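# Unfold a pallet collar and set it squarely on the pallet

## Task

Spread the pallet collar open and lower it onto the pallet so it sits squarely in place.

## Robot and tools

Setup: four Kinova Gen3 arms (arm1 to arm4), each with a seven-joint arm and a Robotiq 2F-85 two-finger gripper. Each hand reaches roughly 1.0 m from its joint-1 axis. All positions are in one scene frame in metres, with the origin on the floor and +z up. Each arm's foot (base_link) faces along its own +x. Feet: arm1 at x=-0.424 y=-0.872 z=+0.754 quat_wxyz=(+0.738, +0.000, +0.000, +0.675). arm2 at x=+0.229 y=-0.880 z=+0.835 quat_wxyz=(+0.670, +0.001, +0.000, +0.742). arm3 at x=+1.000 y=-0.048 z=+0.810 quat_wxyz=(+0.112, +0.001, +0.000, -0.994). arm4 at x=-0.901 y=-0.169 z=+0.832 quat_wxyz=(+0.991, -0.003, +0.004, -0.132). The hand point is the centre of the closed finger pads, which are 38 mm long. It sits about 2 cm behind the fingertips when the gripper is shut or half open, and about 0.5 cm behind when it is fully open. The fingers point along the hand's +z axis and close along its y axis.

move: this is the only tool that drives the robots. Each of arm1, arm2, arm3 and arm4 is a separate optional object. Inside it, "joints" maps joint names to absolute targets, not offsets. Any subset of these names may be given:
- joint1_rad to joint7_rad, in radians.
- gripper_m, the fingertip gap in metres, from 0 to 0.085.
The optional "min_time_s" (0.1 to 8 s) sets the shortest duration of that arm's motions. It does not slow the other arms.

Joint ranges:
- joint1, joint3, joint5 and joint7 turn continuously within ±69.115.
- joint2 (shoulder) is limited to ±2.249. At 0 the arm points straight up; positive tips it forward.
- joint4 (elbow) is limited to ±2.579. At 0 it is straight.
- joint6 (wrist) is limited to ±2.099.
- Positive joint1 turns the arm clockwise seen from above. At 0 the arm extends along its foot's +x.
- Positive joint7 rolls the hand counter-clockwise, seen from behind the hand.
"Done" tolerance is ±0.01 rad for the joints and ±0.003 m for the gripper. Joint targets change no faster than 1.39 rad/s for joints 1 to 4 and 1.22 rad/s for joints 5 to 7. No action may exceed 15 s. The joints of one arm start and finish together, so the hand may sweep wide between two postures.

Other move arguments:
- "cameras" lists the images to return: arm1_cam_wrist to arm4_cam_wrist, cam_high, cam_low, or "all". [] returns none. If it is left out, a call with no action returns all images and a call with an action returns none.
- "blocking" true (the default) returns once everything is at rest. false returns within about 0.5 s while motion continues.
A new move overwrites only the joints it names; all other running motions carry on. A move with no action reports the full state.

wait(seconds 0 to 10, cameras) lets time pass. If non-blocking moves are running, it returns as soon as any robot comes to rest. wait(0) reports the progress of earlier moves.

stop(cameras) brakes every running motion. Braked joints report "stopped" and keep pressing on whatever they touch.

zoom_image(camera, region [x0,y0,x1,y1]) magnifies part of the latest image. Pixels are counted from the top-left corner, and the region may be at most 504x504. Images are 896x504.

finished_scene(scene) ends the scene for good. The collar must already sit squarely on the pallet and stay there with no robot holding it.

Reading results:
- "move" names the robots that were commanded.
- "as last shown" marks a robot that was not commanded; its status lines then say "not commanded".
- joint_status is one of: "moving"; "done"; "off_target" (at rest short of the target, possibly still pushing); "stopped"; "time_out" (an uncommanded stop, after which the joint holds where it is); or "not_followed" (a safety check is holding back the targets to avoid a collision, and the arm may retry). "previous command not reached" and "held back during" lines come from the same check. A joint pressed hard against something can read "done" before reaching its target.
- Joint velocities are in rad/s; "within noise" means the arm is still.
- Joint torques are in N m, positive toward larger joint values. They include offsets and noise.
- Flange force is the external force along the hand's x y z axes. It includes the weight of anything held, and "no reading" is possible.
- MOTOR HOT appears from 60 °C. At 75 °C an OVER-TEMPERATURE FAULT makes the arm sag for 30 to 60 s. Its keys then read "limit_stop_at_motor_heat" until the arm accepts commands again and you resend targets.

Blocked calls: if a move or wait is refused, or an uncommanded stop hits it, later move, wait and finished_scene calls in the same reply are skipped. A call that is merely invalid (for example, one with an unknown key) does not cause this.

Torque faults: torque limits are 104.5 N m for joints 1 to 4 and 51.3 N m for joints 5 to 7, and held loads count toward them. Exceeding a limit, or drifting more than 5 degrees from the planned path, freezes that arm and its gripper for 10 s. Resend targets afterwards.

Running moves continue during that time.

Avoid:
- Hard contact between two robots; this fails the scene. This includes closing a gripper on another arm's fingers. The safety check lets fingers meet, and it does not stop fingers opening or closing into another arm.
- Knocking anything off the work area or onto the floor.
- Dropping parts or releasing them while they are moving.
- Slamming into fixed or heavy objects.
- Squeezing hard on a part that still rests on something, twisting or pulling hard against the gripper, or swinging loads fast.
The arms do not stop on contact; they keep pushing until commanded away. Loose objects may occasionally be bumped by outside pushes. There is no grip-force setting: a grip is firmest when the fingers travel some way before touching and gripper_m is set well below the object's width.

Each tool is called after ">>>" as a command line: name --argument value for each argument, lists and objects as JSON in quotes; but a table of rows of numbers goes row by row, as --pt "numbers of a row", without its own name.

## Session

>>> move

Scene clock: 0.00 s.
Joint torques (N m): no reading
Motor temperatures (°C): arm1=[36 35 27 36 44 41 47] | arm2=[29 29 34 32 41 37 40] | arm3=[38 37 36 33 40 44 43] | arm4=[32 38 30 26 36 46 35]
Flange force (N): no reading
Joint velocities: within noise
arm1.joint_positions: joint1_rad=-0.451 joint2_rad=-0.488 joint3_rad=-0.090 joint4_rad=+1.489 joint5_rad=-0.024 joint6_rad=+1.942 joint7_rad=+1.015 gripper_m=+0.085
arm1.joint_status: not commanded
arm1.hand: x=-0.4710 y=-0.7525 z=+1.2743 quat_wxyz=(-0.037, +0.668, -0.738, -0.091) (m; scene frame)
arm2.joint_positions: joint1_rad=-0.105 joint2_rad=-0.433 joint3_rad=-0.048 joint4_rad=+1.523 joint5_rad=-0.007 joint6_rad=+1.973 joint7_rad=+1.578 gripper_m=+0.085
arm2.joint_status: not commanded
arm2.hand: x=+0.2167 y=-0.7544 z=+1.3374 quat_wxyz=(-0.030, +0.793, -0.608, -0.028) (m; scene frame)
arm3.joint_positions: joint1_rad=+0.140 joint2_rad=-0.480 joint3_rad=-0.040 joint4_rad=+1.504 joint5_rad=-0.048 joint6_rad=+1.957 joint7_rad=+1.461 gripper_m=+0.085
arm3.joint_status: not commanded
arm3.hand: x=+0.8757 y=-0.0555 z=+1.3239 quat_wxyz=(-0.022, -0.997, -0.017, +0.077) (m; scene frame)
arm4.joint_positions: joint1_rad=-0.493 joint2_rad=-0.458 joint3_rad=-0.036 joint4_rad=+1.502 joint5_rad=-0.057 joint6_rad=+2.052 joint7_rad=+1.434 gripper_m=+0.085
arm4.joint_status: not commanded
arm4.hand: x=-0.7992 y=-0.1467 z=+1.3410 quat_wxyz=(-0.014, +0.076, -0.997, -0.019) (m; scene frame)
pictures: arm1_cam_wrist, arm2_cam_wrist, arm3_cam_wrist, arm4_cam_wrist, cam_high, cam_low

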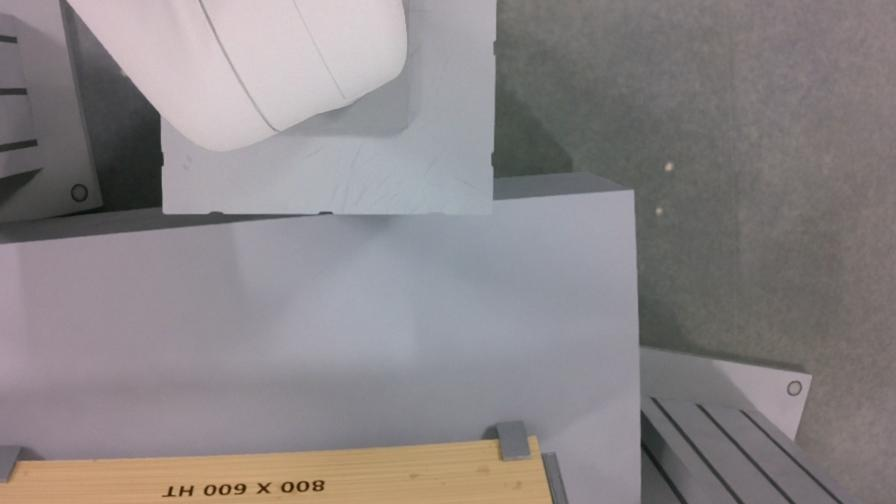

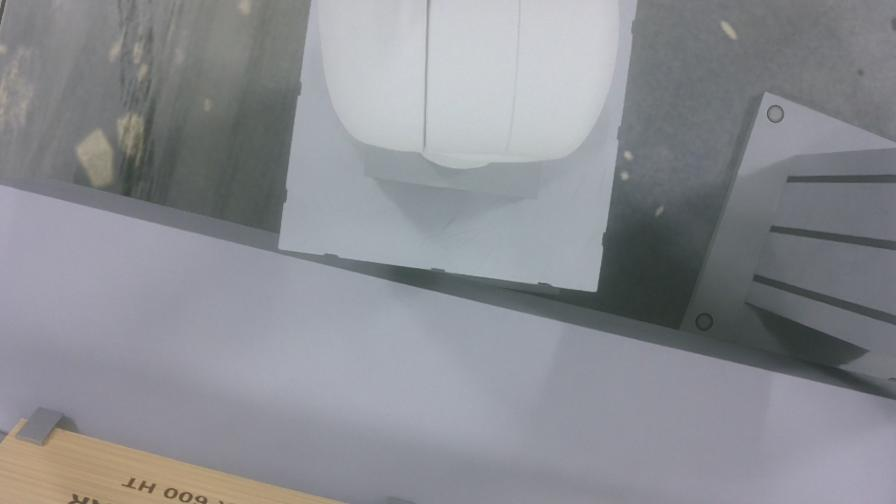

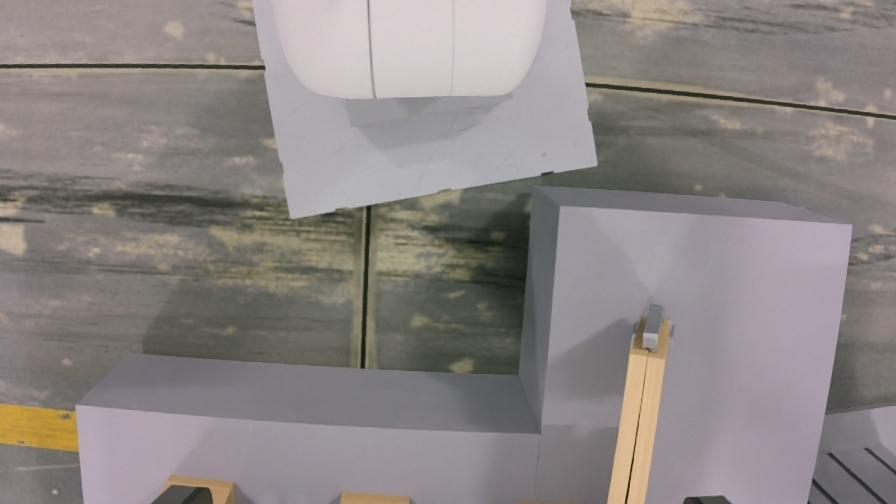

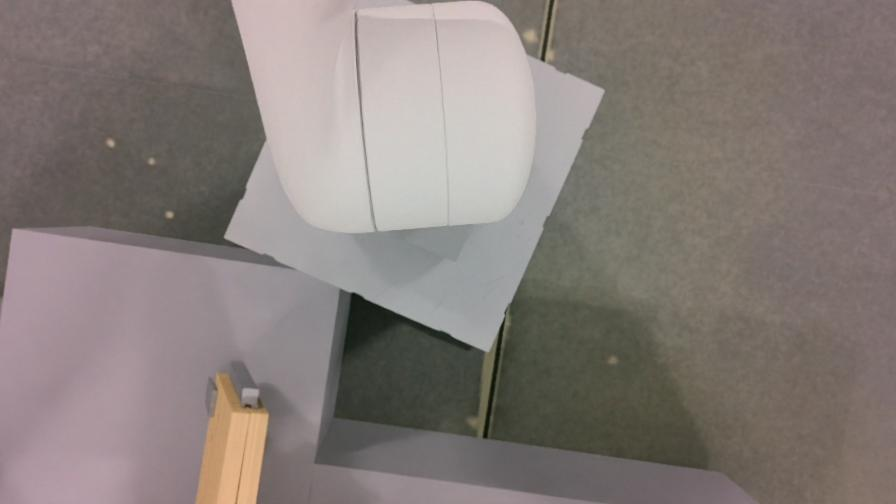

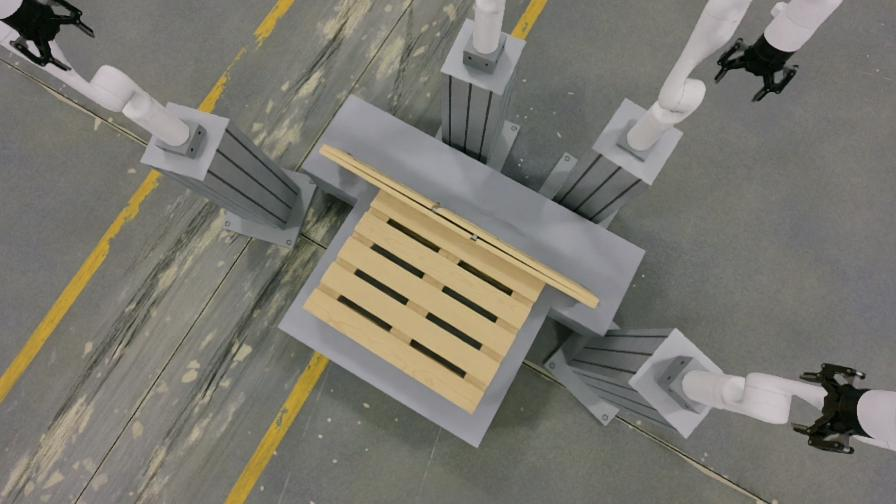

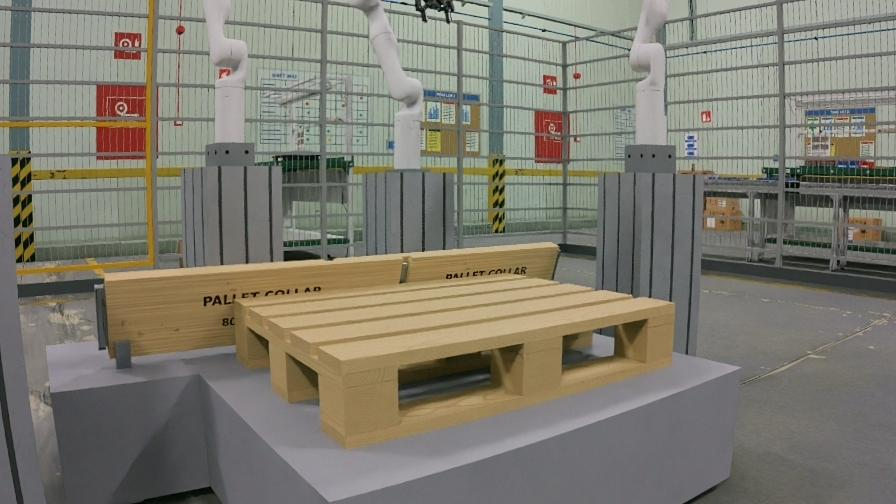

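>>> zoom_image --camera "arm4_cam_wrist" --region '[130, 330, 340, 504]'

>>> zoom_image --camera "arm3_cam_wrist" --region '[540, 250, 800, 504]'

>>> zoom_image --camera "cam_high" --region '[280, 80, 660, 450]'

>>> zoom_image --camera "cam_low" --region '[80, 220, 500, 460]'

Scaled by 2.400 from the camera's image (finer frame: 1280x720).

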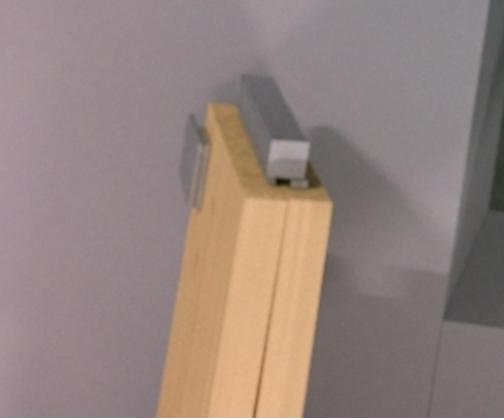

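Scaled by 1.938 from the camera's image (finer frame: 1280x720).

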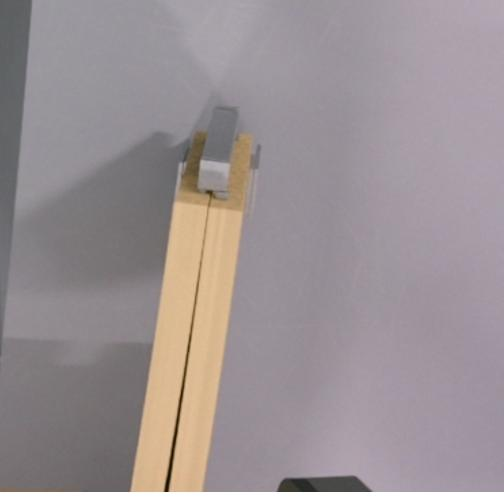

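Scaled by 1.326 from the camera's image (finer frame: 1280x720).

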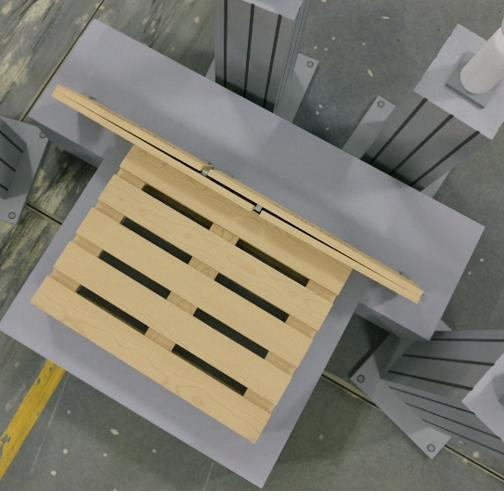

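Scaled by 1.200 from the camera's image (finer frame: 1280x720).

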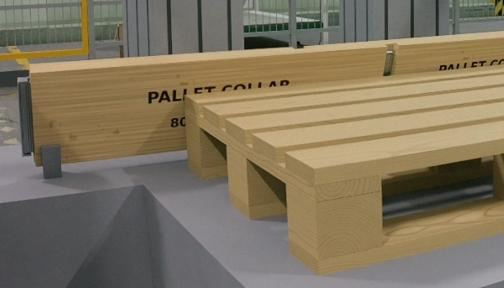

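>>> move --arm1 '{"joints": {"joint1_rad": -0.1, "joint6_rad": 1.45}}' --arm2 '{"joints": {"joint6_rad": 1.5}}' --arm3 '{"joints": {"joint6_rad": 1.4}}' --arm4 '{"joints": {"joint6_rad": 1.45}}' --cameras '["all"]'

Scene clock: 366.97 s.
Joint torques (N m): arm1=[-0.55 -2.1 -1.19 -9.56 0.3 -1.9 0.38] | arm2=[0.65 0.34 -0.31 -10.19 0.23 -1.67 -0.34] | arm3=[-0.69 -0.89 -0.06 -10.24 0.4 -1.76 0] | arm4=[0.3 -0.3 -0.97 -9.48 -0.25 -1.42 -0.05]
Motor temperatures (°C): arm1=[33 32 27 32 43 38 46] | arm2=[28 29 31 30 39 36 40] | arm3=[32 32 31 32 39 43 41] | arm4=[28 33 27 25 35 45 35]
Flange force (N): arm1=[-5.6 -0.6 0.6] | arm2=[5.0 -2.1 1.3] | arm3=[0.3 0.2 2.1] | arm4=[0.4 -3.8 0.2]
move: arm1 done; arm2 done; arm3 done; arm4 done
Joint velocities: within noise
arm1.joint_positions: joint1_rad=-0.100 joint2_rad=-0.488 joint3_rad=-0.090 joint4_rad=+1.489 joint5_rad=-0.024 joint6_rad=+1.450 joint7_rad=+1.015 gripper_m=+0.085
arm1.joint_status: all done
arm1.hand: x=-0.4426 y=-0.6071 z=+1.3392 quat_wxyz=(-0.158, +0.502, -0.796, -0.298)
arm2.joint_positions: joint1_rad=-0.105 joint2_rad=-0.433 joint3_rad=-0.048 joint4_rad=+1.523 joint5_rad=-0.007 joint6_rad=+1.500 joint7_rad=+1.578 gripper_m=+0.085
arm2.joint_status: all done
arm2.hand: x=+0.1813 y=-0.6203 z=+1.3829 quat_wxyz=(-0.173, +0.764, -0.585, -0.212)
arm3.joint_positions: joint1_rad=+0.140 joint2_rad=-0.480 joint3_rad=-0.040 joint4_rad=+1.504 joint5_rad=-0.048 joint6_rad=+1.400 joint7_rad=+1.461 gripper_m=+0.085
arm3.joint_status: all done
arm3.hand: x=+0.7221 y=-0.0763 z=+1.3963 quat_wxyz=(-0.055, -0.936, -0.013, +0.346)
arm4.joint_positions: joint1_rad=-0.493 joint2_rad=-0.458 joint3_rad=-0.036 joint4_rad=+1.502 joint5_rad=-0.057 joint6_rad=+1.450 joint7_rad=+1.434 gripper_m=+0.085
arm4.joint_status: all done
arm4.hand: x=-0.6317 y=-0.0990 z=+1.4019 quat_wxyz=(-0.303, +0.067, -0.947, -0.081)
pictures: arm1_cam_wrist, arm2_cam_wrist, arm3_cam_wrist, arm4_cam_wrist, cam_high, cam_low

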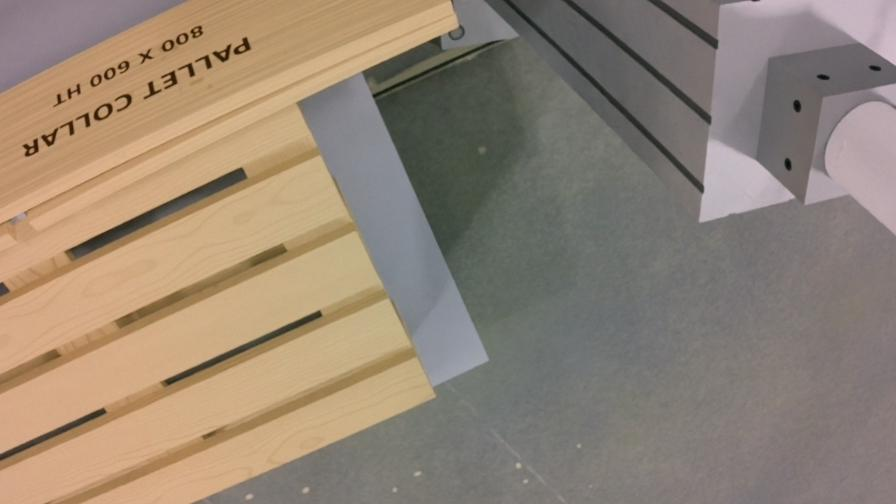

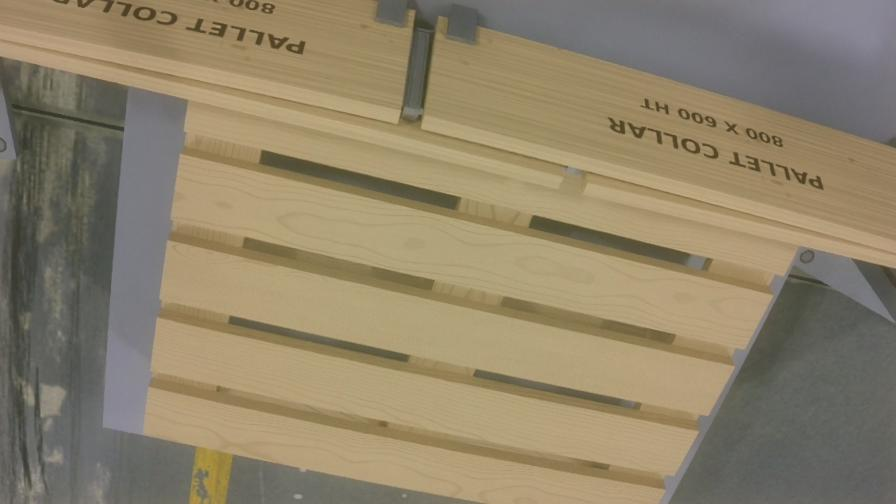

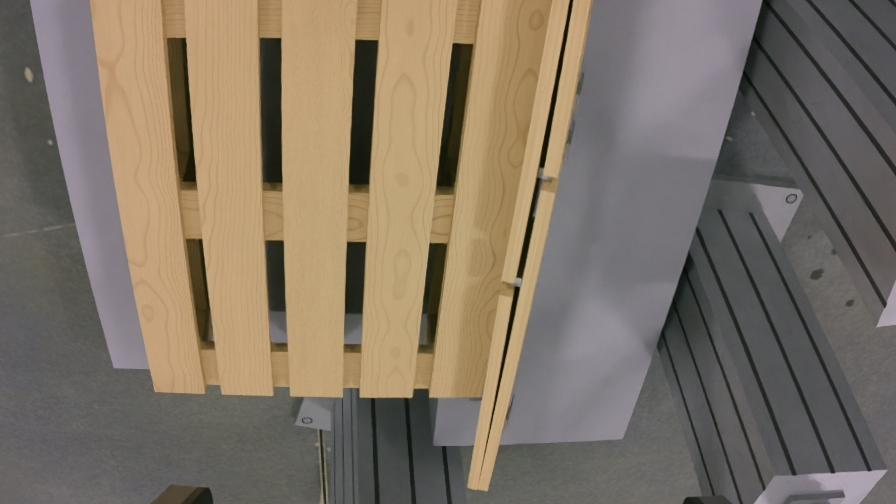

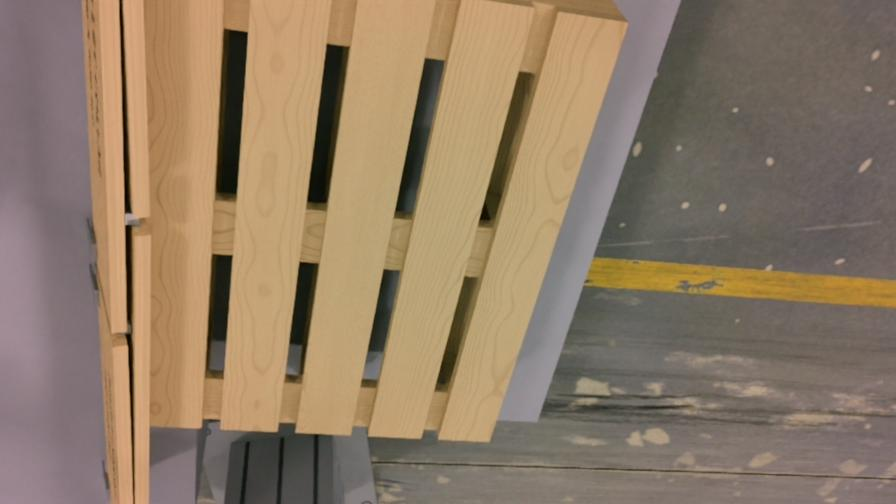

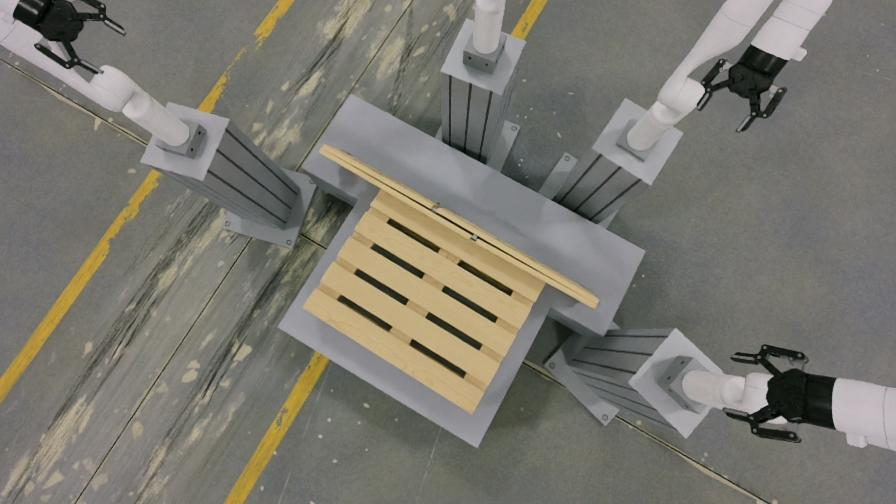

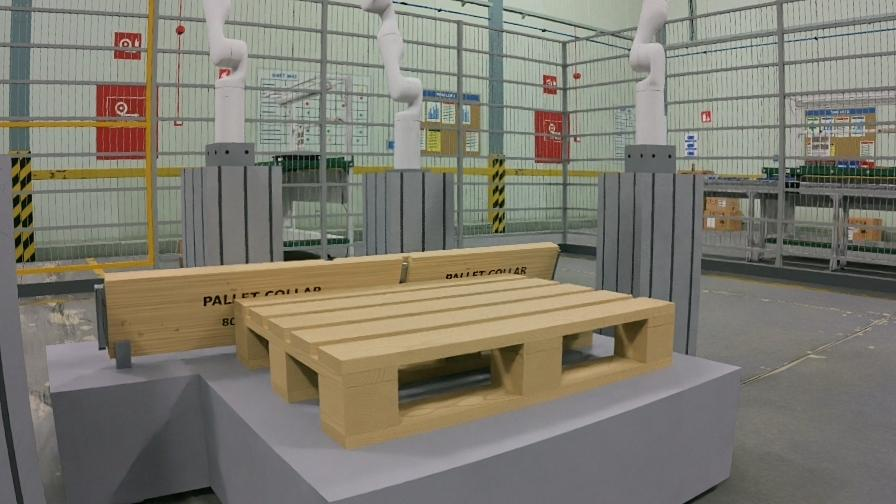

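>>> zoom_image --camera "arm3_cam_wrist" --region '[460, 120, 620, 320]'

>>> zoom_image --camera "arm4_cam_wrist" --region '[60, 180, 220, 380]'

>>> zoom_image --camera "arm2_cam_wrist" --region '[340, 0, 640, 220]'

>>> zoom_image --camera "cam_low" --region '[360, 230, 580, 330]'

>>> zoom_image --camera "cam_low" --region '[80, 250, 230, 390]'

Scaled by 2.520 from the camera's image (finer frame: 1280x720).

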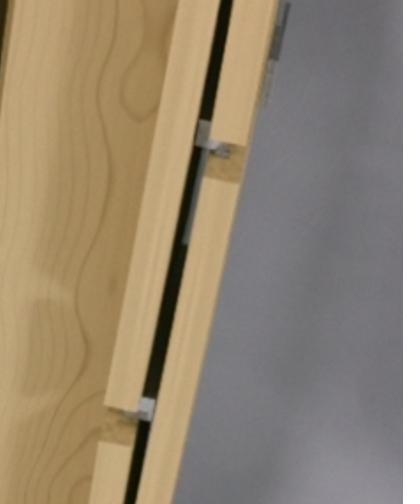

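Scaled by 2.520 from the camera's image (finer frame: 1280x720).

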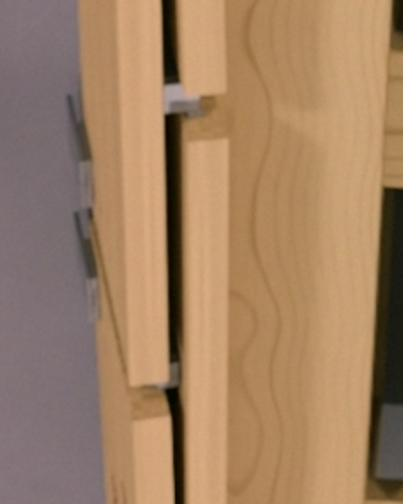

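Scaled by 1.680 from the camera's image (finer frame: 1280x720).

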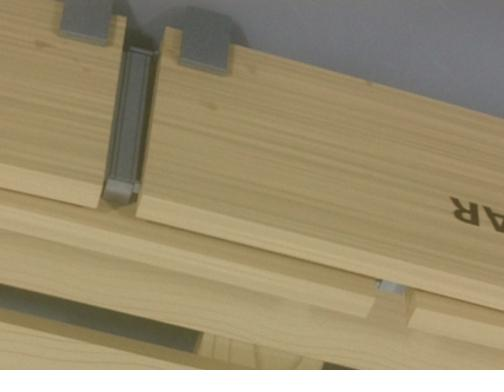

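Scaled by 2.291 from the camera's image (finer frame: 1280x720).

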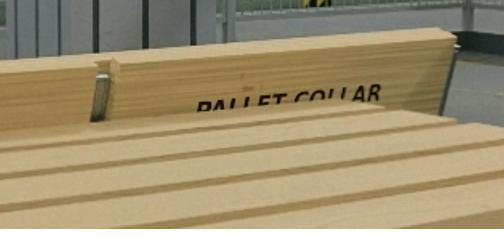

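Scaled by 3.360 from the camera's image (finer frame: 1280x720).

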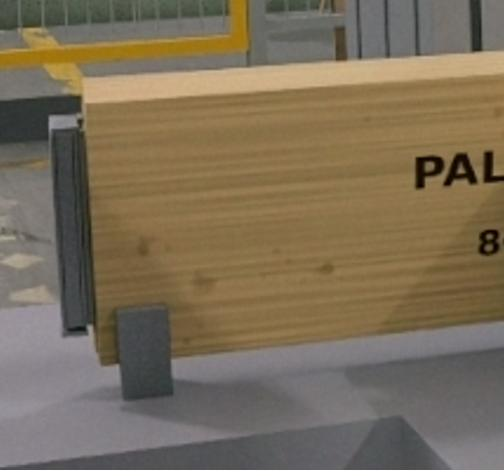

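>>> move --arm3 '{"joints": {"joint1_rad": -0.602, "joint2_rad": 1.0, "joint3_rad": 0, "joint4_rad": 1.9919, "joint5_rad": 0, "joint6_rad": 0.1497, "joint7_rad": 0.7444}, "min_time_s": 3}' --arm4 '{"joints": {"joint1_rad": 0.1703, "joint2_rad": 1.068, "joint3_rad": 0, "joint4_rad": 2.2707, "joint5_rad": 0, "joint6_rad": -0.1972, "joint7_rad": 2.0059}, "min_time_s": 3}' --cameras '["arm3_cam_wrist", "arm4_cam_wrist", "cam_high", "cam_low"]'

Scene clock: 865.53 s.
Joint torques (N m): arm1=[-0.55 -2.12 -1.13 -9.51 0.3 -1.9 0.39] | arm2=[0.67 0.25 -0.33 -10.14 0.25 -1.71 -0.34] | arm3=[-0.72 -18.23 0.26 -2.07 0.45 0.11 -0.02] | arm4=[0.35 -15.71 -0.55 2 -0.2 0.33 -0.04]
Motor temperatures (°C): arm1=[33 31 27 32 41 37 45] | arm2=[28 29 30 29 37 37 40] | arm3=[31 31 30 32 38 42 39] | arm4=[28 32 27 26 35 44 34]
Flange force (N): arm1=[-5.6 -0.3 0.5] | arm2=[4.7 -2.3 1.1] | arm3=[1.1 -2.9 -1.4] | arm4=[0.5 0.0 -0.6]
move: arm3 done; arm4 done
Joint velocities: within noise
arm1, arm2: as last shown
arm3.joint_positions: joint1_rad=-0.602 joint2_rad=+1.000 joint3_rad=+0.000 joint4_rad=+1.992 joint5_rad=+0.000 joint6_rad=+0.150 joint7_rad=+0.744 gripper_m=+0.085
arm3.joint_status: all done
arm3.hand: x=+0.7107 y=-0.3263 z=+0.6994 quat_wxyz=(+0.000, -1.000, -0.001, -0.001)
arm4.joint_positions: joint1_rad=+0.170 joint2_rad=+1.068 joint3_rad=+0.000 joint4_rad=+2.271 joint5_rad=+0.000 joint6_rad=-0.197 joint7_rad=+2.006 gripper_m=+0.085
arm4.joint_status: all done
arm4.hand: x=-0.6347 y=-0.3219 z=+0.6986 quat_wxyz=(+0.005, +0.000, -1.000, +0.002)

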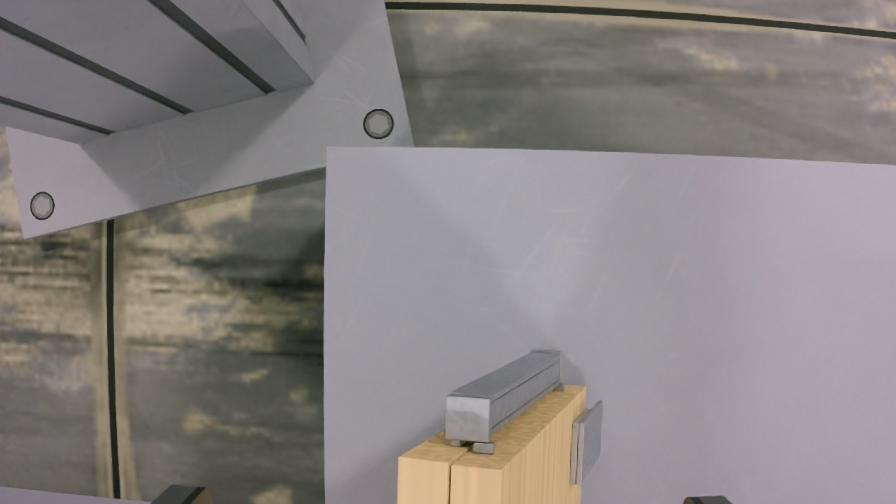

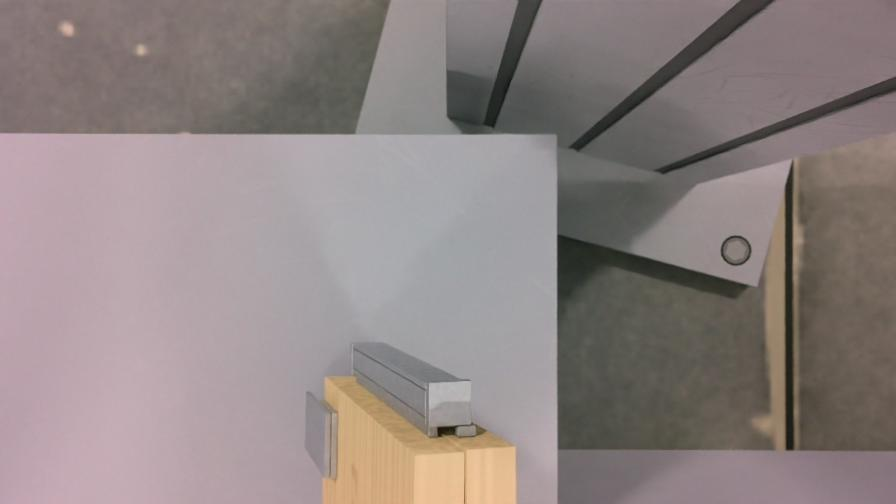

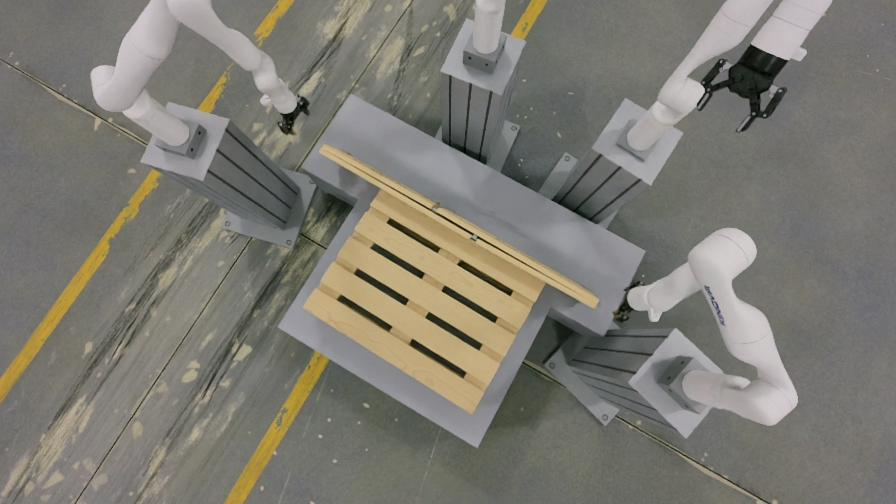

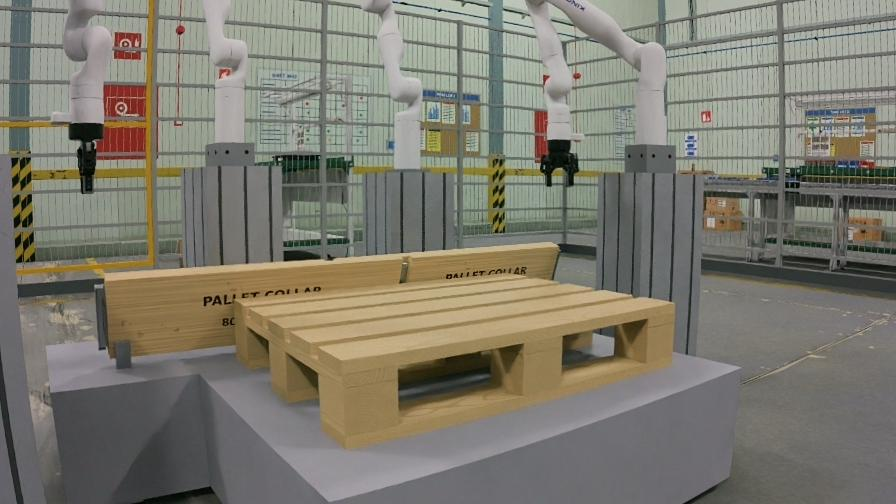

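>>> zoom_image --camera "arm3_cam_wrist" --region '[370, 320, 630, 504]'

>>> zoom_image --camera "arm4_cam_wrist" --region '[280, 320, 540, 504]'

Scaled by 1.938 from the camera's image (finer frame: 1280x720).

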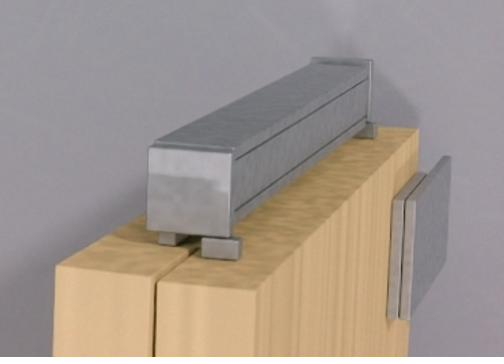

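Scaled by 1.938 from the camera's image (finer frame: 1280x720).

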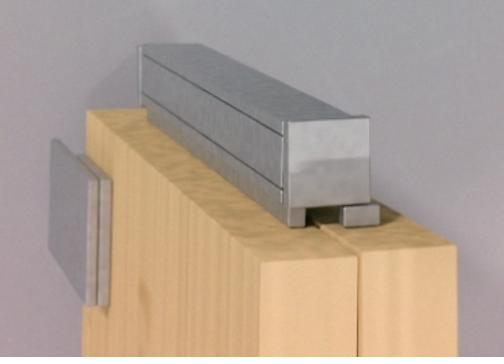

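>>> move --arm3 '{"joints": {"joint1_rad": -0.3787, "joint2_rad": 1.4303, "joint3_rad": 0, "joint4_rad": 1.9436, "joint5_rad": 0.5631, "joint6_rad": -0.4681, "joint7_rad": 0.4336, "gripper_m": 0.07}, "min_time_s": 3}' --arm4 '{"joints": {"joint1_rad": -0.2004, "joint2_rad": 1.5575, "joint3_rad": 0, "joint4_rad": 2.0796, "joint5_rad": -0.5545, "joint6_rad": -0.5873, "joint7_rad": 2.1141, "gripper_m": 0.07}, "min_time_s": 3}' --cameras '["arm3_cam_wrist", "arm4_cam_wrist", "cam_low"]'

Scene clock: 1072.77 s.
Joint torques (N m): arm1=[-0.58 -2.13 -1.11 -9.55 0.32 -1.9 0.38] | arm2=[0.6 0.35 -0.29 -10.13 0.24 -1.69 -0.37] | arm3=[-0.72 -18.27 -0.31 0.88 0.65 -0.67 -0.03] | arm4=[0.36 -15.67 0.3 4.55 -0.61 -0.12 -0.01]
Motor temperatures (°C): arm1=[33 31 27 31 41 37 45] | arm2=[28 29 30 29 37 37 40] | arm3=[30 32 29 31 38 42 39] | arm4=[28 33 26 25 35 43 34]
Flange force (N): arm1=[-5.6 -0.3 0.6] | arm2=[4.9 -2.1 1.1] | arm3=[1.7 -1.0 -3.0] | arm4=[-0.9 -1.1 -0.4]
move: arm3 done; arm4 done
Joint velocities: within noise
arm1, arm2: as last shown
arm3.joint_positions: joint1_rad=-0.379 joint2_rad=+1.430 joint3_rad=+0.000 joint4_rad=+1.944 joint5_rad=+0.563 joint6_rad=-0.468 joint7_rad=+0.434 gripper_m=+0.070
arm3.joint_status: all done
arm3.hand: x=+0.7032 y=-0.3143 z=+0.5494 quat_wxyz=(-0.148, -0.989, +0.000, -0.001)
arm4.joint_positions: joint1_rad=-0.200 joint2_rad=+1.557 joint3_rad=+0.000 joint4_rad=+2.080 joint5_rad=-0.555 joint6_rad=-0.587 joint7_rad=+2.114 gripper_m=+0.070
arm4.joint_status: all done
arm4.hand: x=-0.6352 y=-0.3037 z=+0.5468 quat_wxyz=(+0.005, +0.000, -0.989, +0.150)

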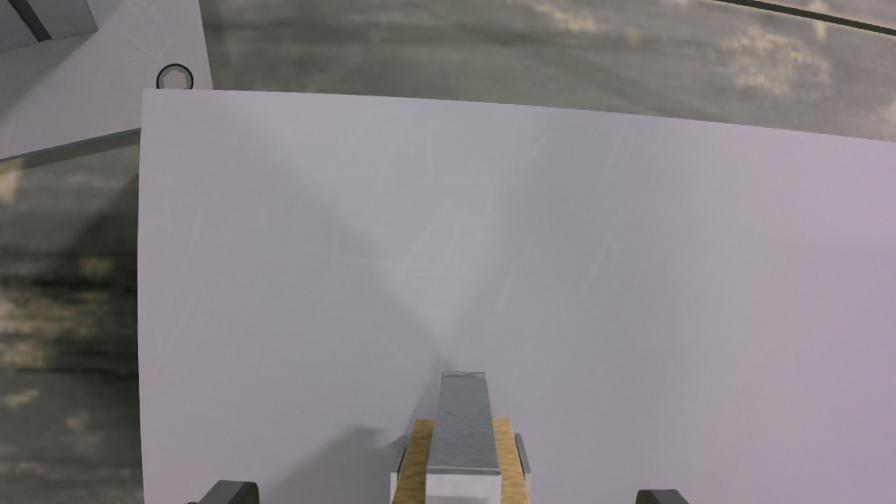

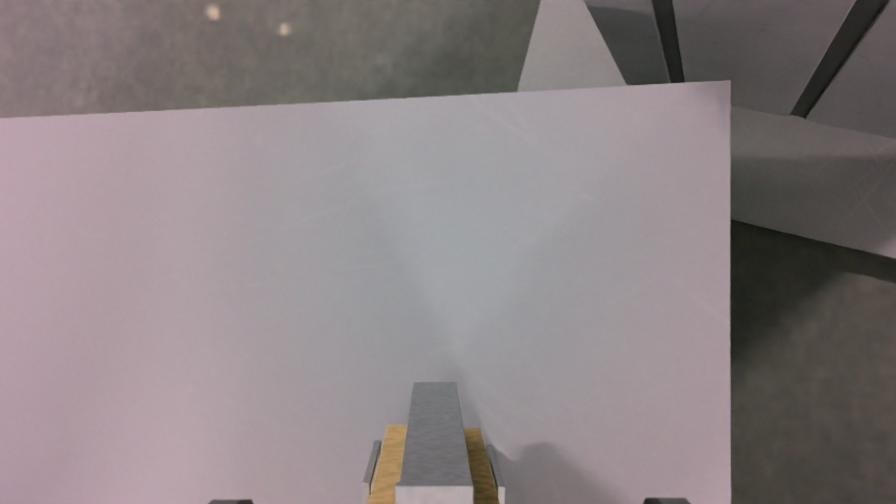

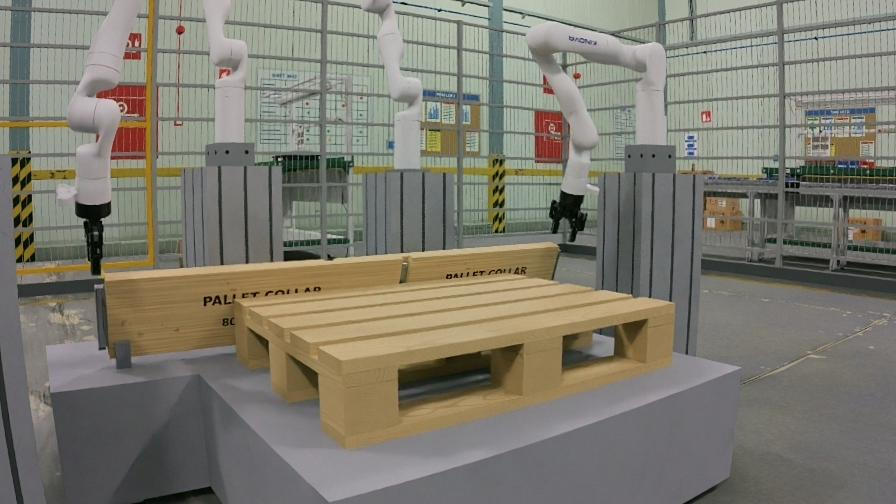

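>>> move --arm3 '{"joints": {"joint1_rad": -0.4370, "joint2_rad": 1.6268, "joint3_rad": 0, "joint4_rad": 1.6897, "joint5_rad": 0.5917, "joint6_rad": -0.4264, "joint7_rad": 0.3383}, "min_time_s": 3}' --arm4 '{"joints": {"joint1_rad": -0.0976, "joint2_rad": 1.7419, "joint3_rad": 0, "joint4_rad": 1.8203, "joint5_rad": -0.5852, "joint6_rad": -0.5491, "joint7_rad": 2.2600}, "min_time_s": 3}' --cameras '["arm3_cam_wrist", "arm4_cam_wrist", "cam_low", "cam_high"]'

Scene clock: 1166.03 s.
Joint torques (N m): arm1=[-0.59 -2.09 -1.16 -9.56 0.32 -1.91 0.36] | arm2=[0.58 0.38 -0.3 -10.17 0.24 -1.72 -0.33] | arm3=[-0.67 -18.96 -0.31 0.34 0.6 -0.72 -0.06] | arm4=[1.2 -14.19 1.27 2.09 -0.55 -0.39 -0.01]
Motor temperatures (°C): arm1=[32 31 27 31 41 36 45] | arm2=[28 29 30 29 37 37 40] | arm3=[30 32 29 31 38 42 39] | arm4=[27 33 26 25 35 43 34]
Flange force (N): arm1=[-5.5 -0.5 0.6] | arm2=[5.0 -2.1 1.1] | arm3=[1.8 -1.0 -3.5] | arm4=[0.4 -0.3 -9.8]
move: arm3 done; arm4 done
Joint velocities: within noise
arm1, arm2: as last shown
arm3.joint_positions: joint1_rad=-0.437 joint2_rad=+1.627 joint3_rad=+0.000 joint4_rad=+1.690 joint5_rad=+0.592 joint6_rad=-0.426 joint7_rad=+0.338 gripper_m=+0.070
arm3.joint_status: all done
arm3.hand: x=+0.6973 y=-0.3444 z=+0.4633 quat_wxyz=(-0.148, -0.989, +0.000, -0.001)
arm4.joint_positions: joint1_rad=-0.098 joint2_rad=+1.742 joint3_rad=+0.000 joint4_rad=+1.820 joint5_rad=-0.585 joint6_rad=-0.549 joint7_rad=+2.260 gripper_m=+0.070
arm4.joint_status: all done
arm4.hand: x=-0.6269 y=-0.3340 z=+0.4592 quat_wxyz=(+0.005, +0.000, -0.989, +0.150)
pictures: arm3_cam_wrist, arm4_cam_wrist, cam_high, cam_low

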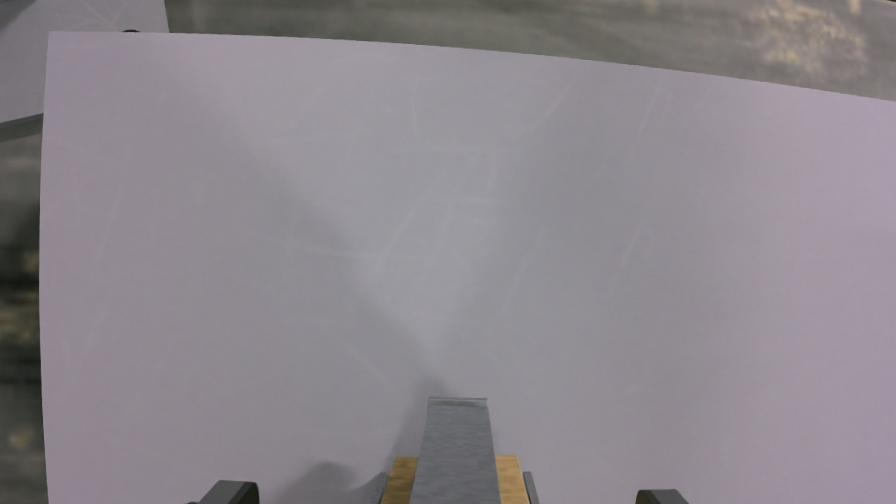

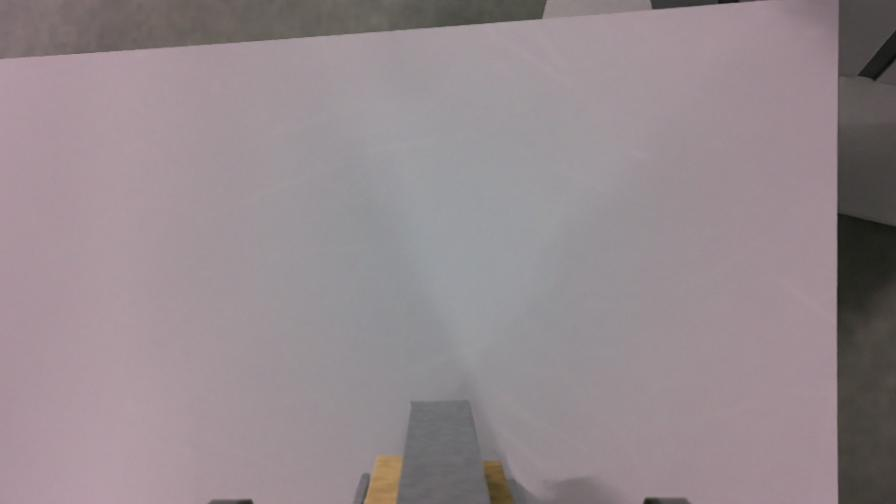

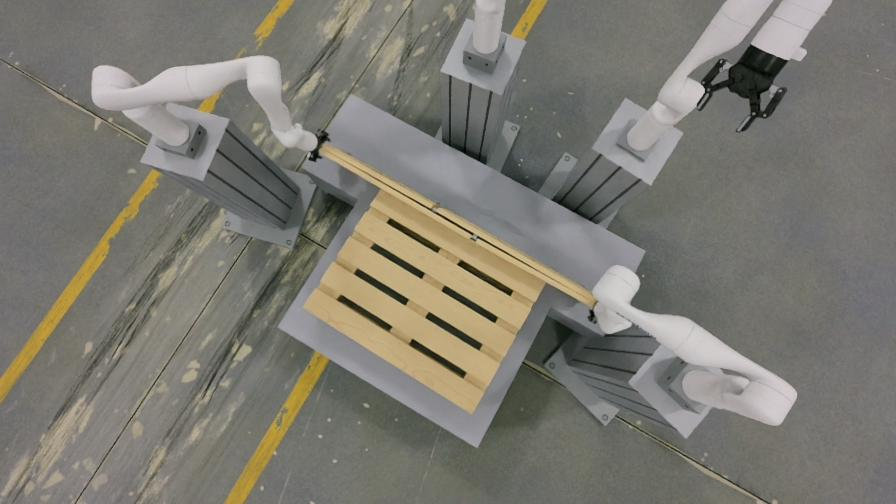

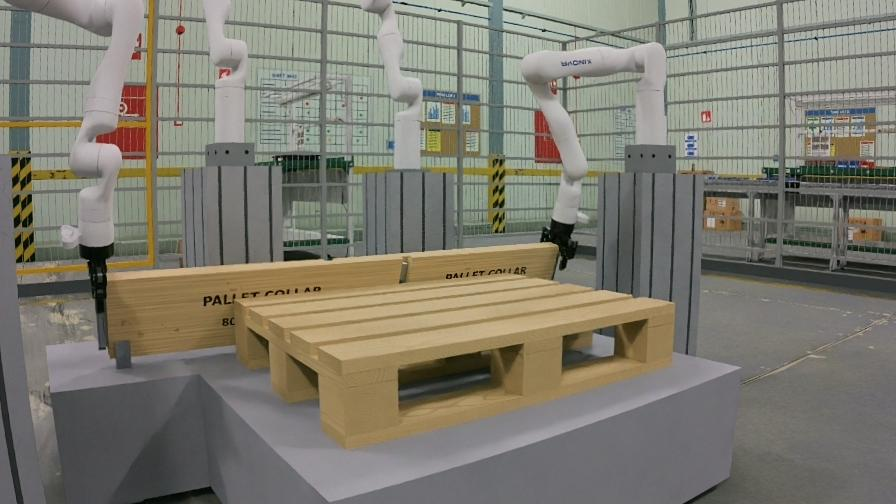

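>>> zoom_image --camera "cam_low" --region '[480, 200, 620, 300]'

>>> zoom_image --camera "cam_high" --region '[540, 250, 660, 350]'

>>> zoom_image --camera "arm4_cam_wrist" --region '[180, 380, 720, 504]'

Scaled by 3.600 from the camera's image (finer frame: 1280x720).

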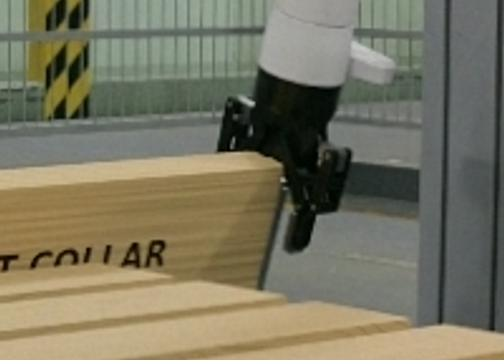

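Scaled by 4.200 from the camera's image (finer frame: 1280x720).

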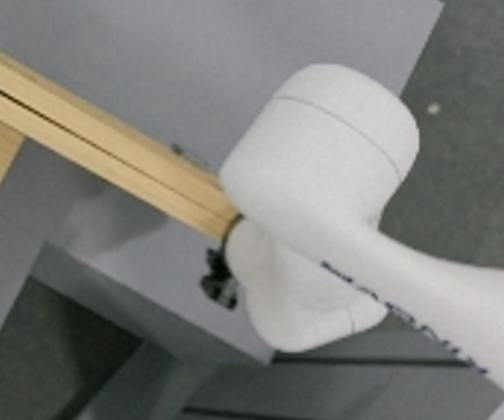

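Region (180, 380, 720, 504) is 540x124 pixels. A region can be at most 504 by 504 pixels.


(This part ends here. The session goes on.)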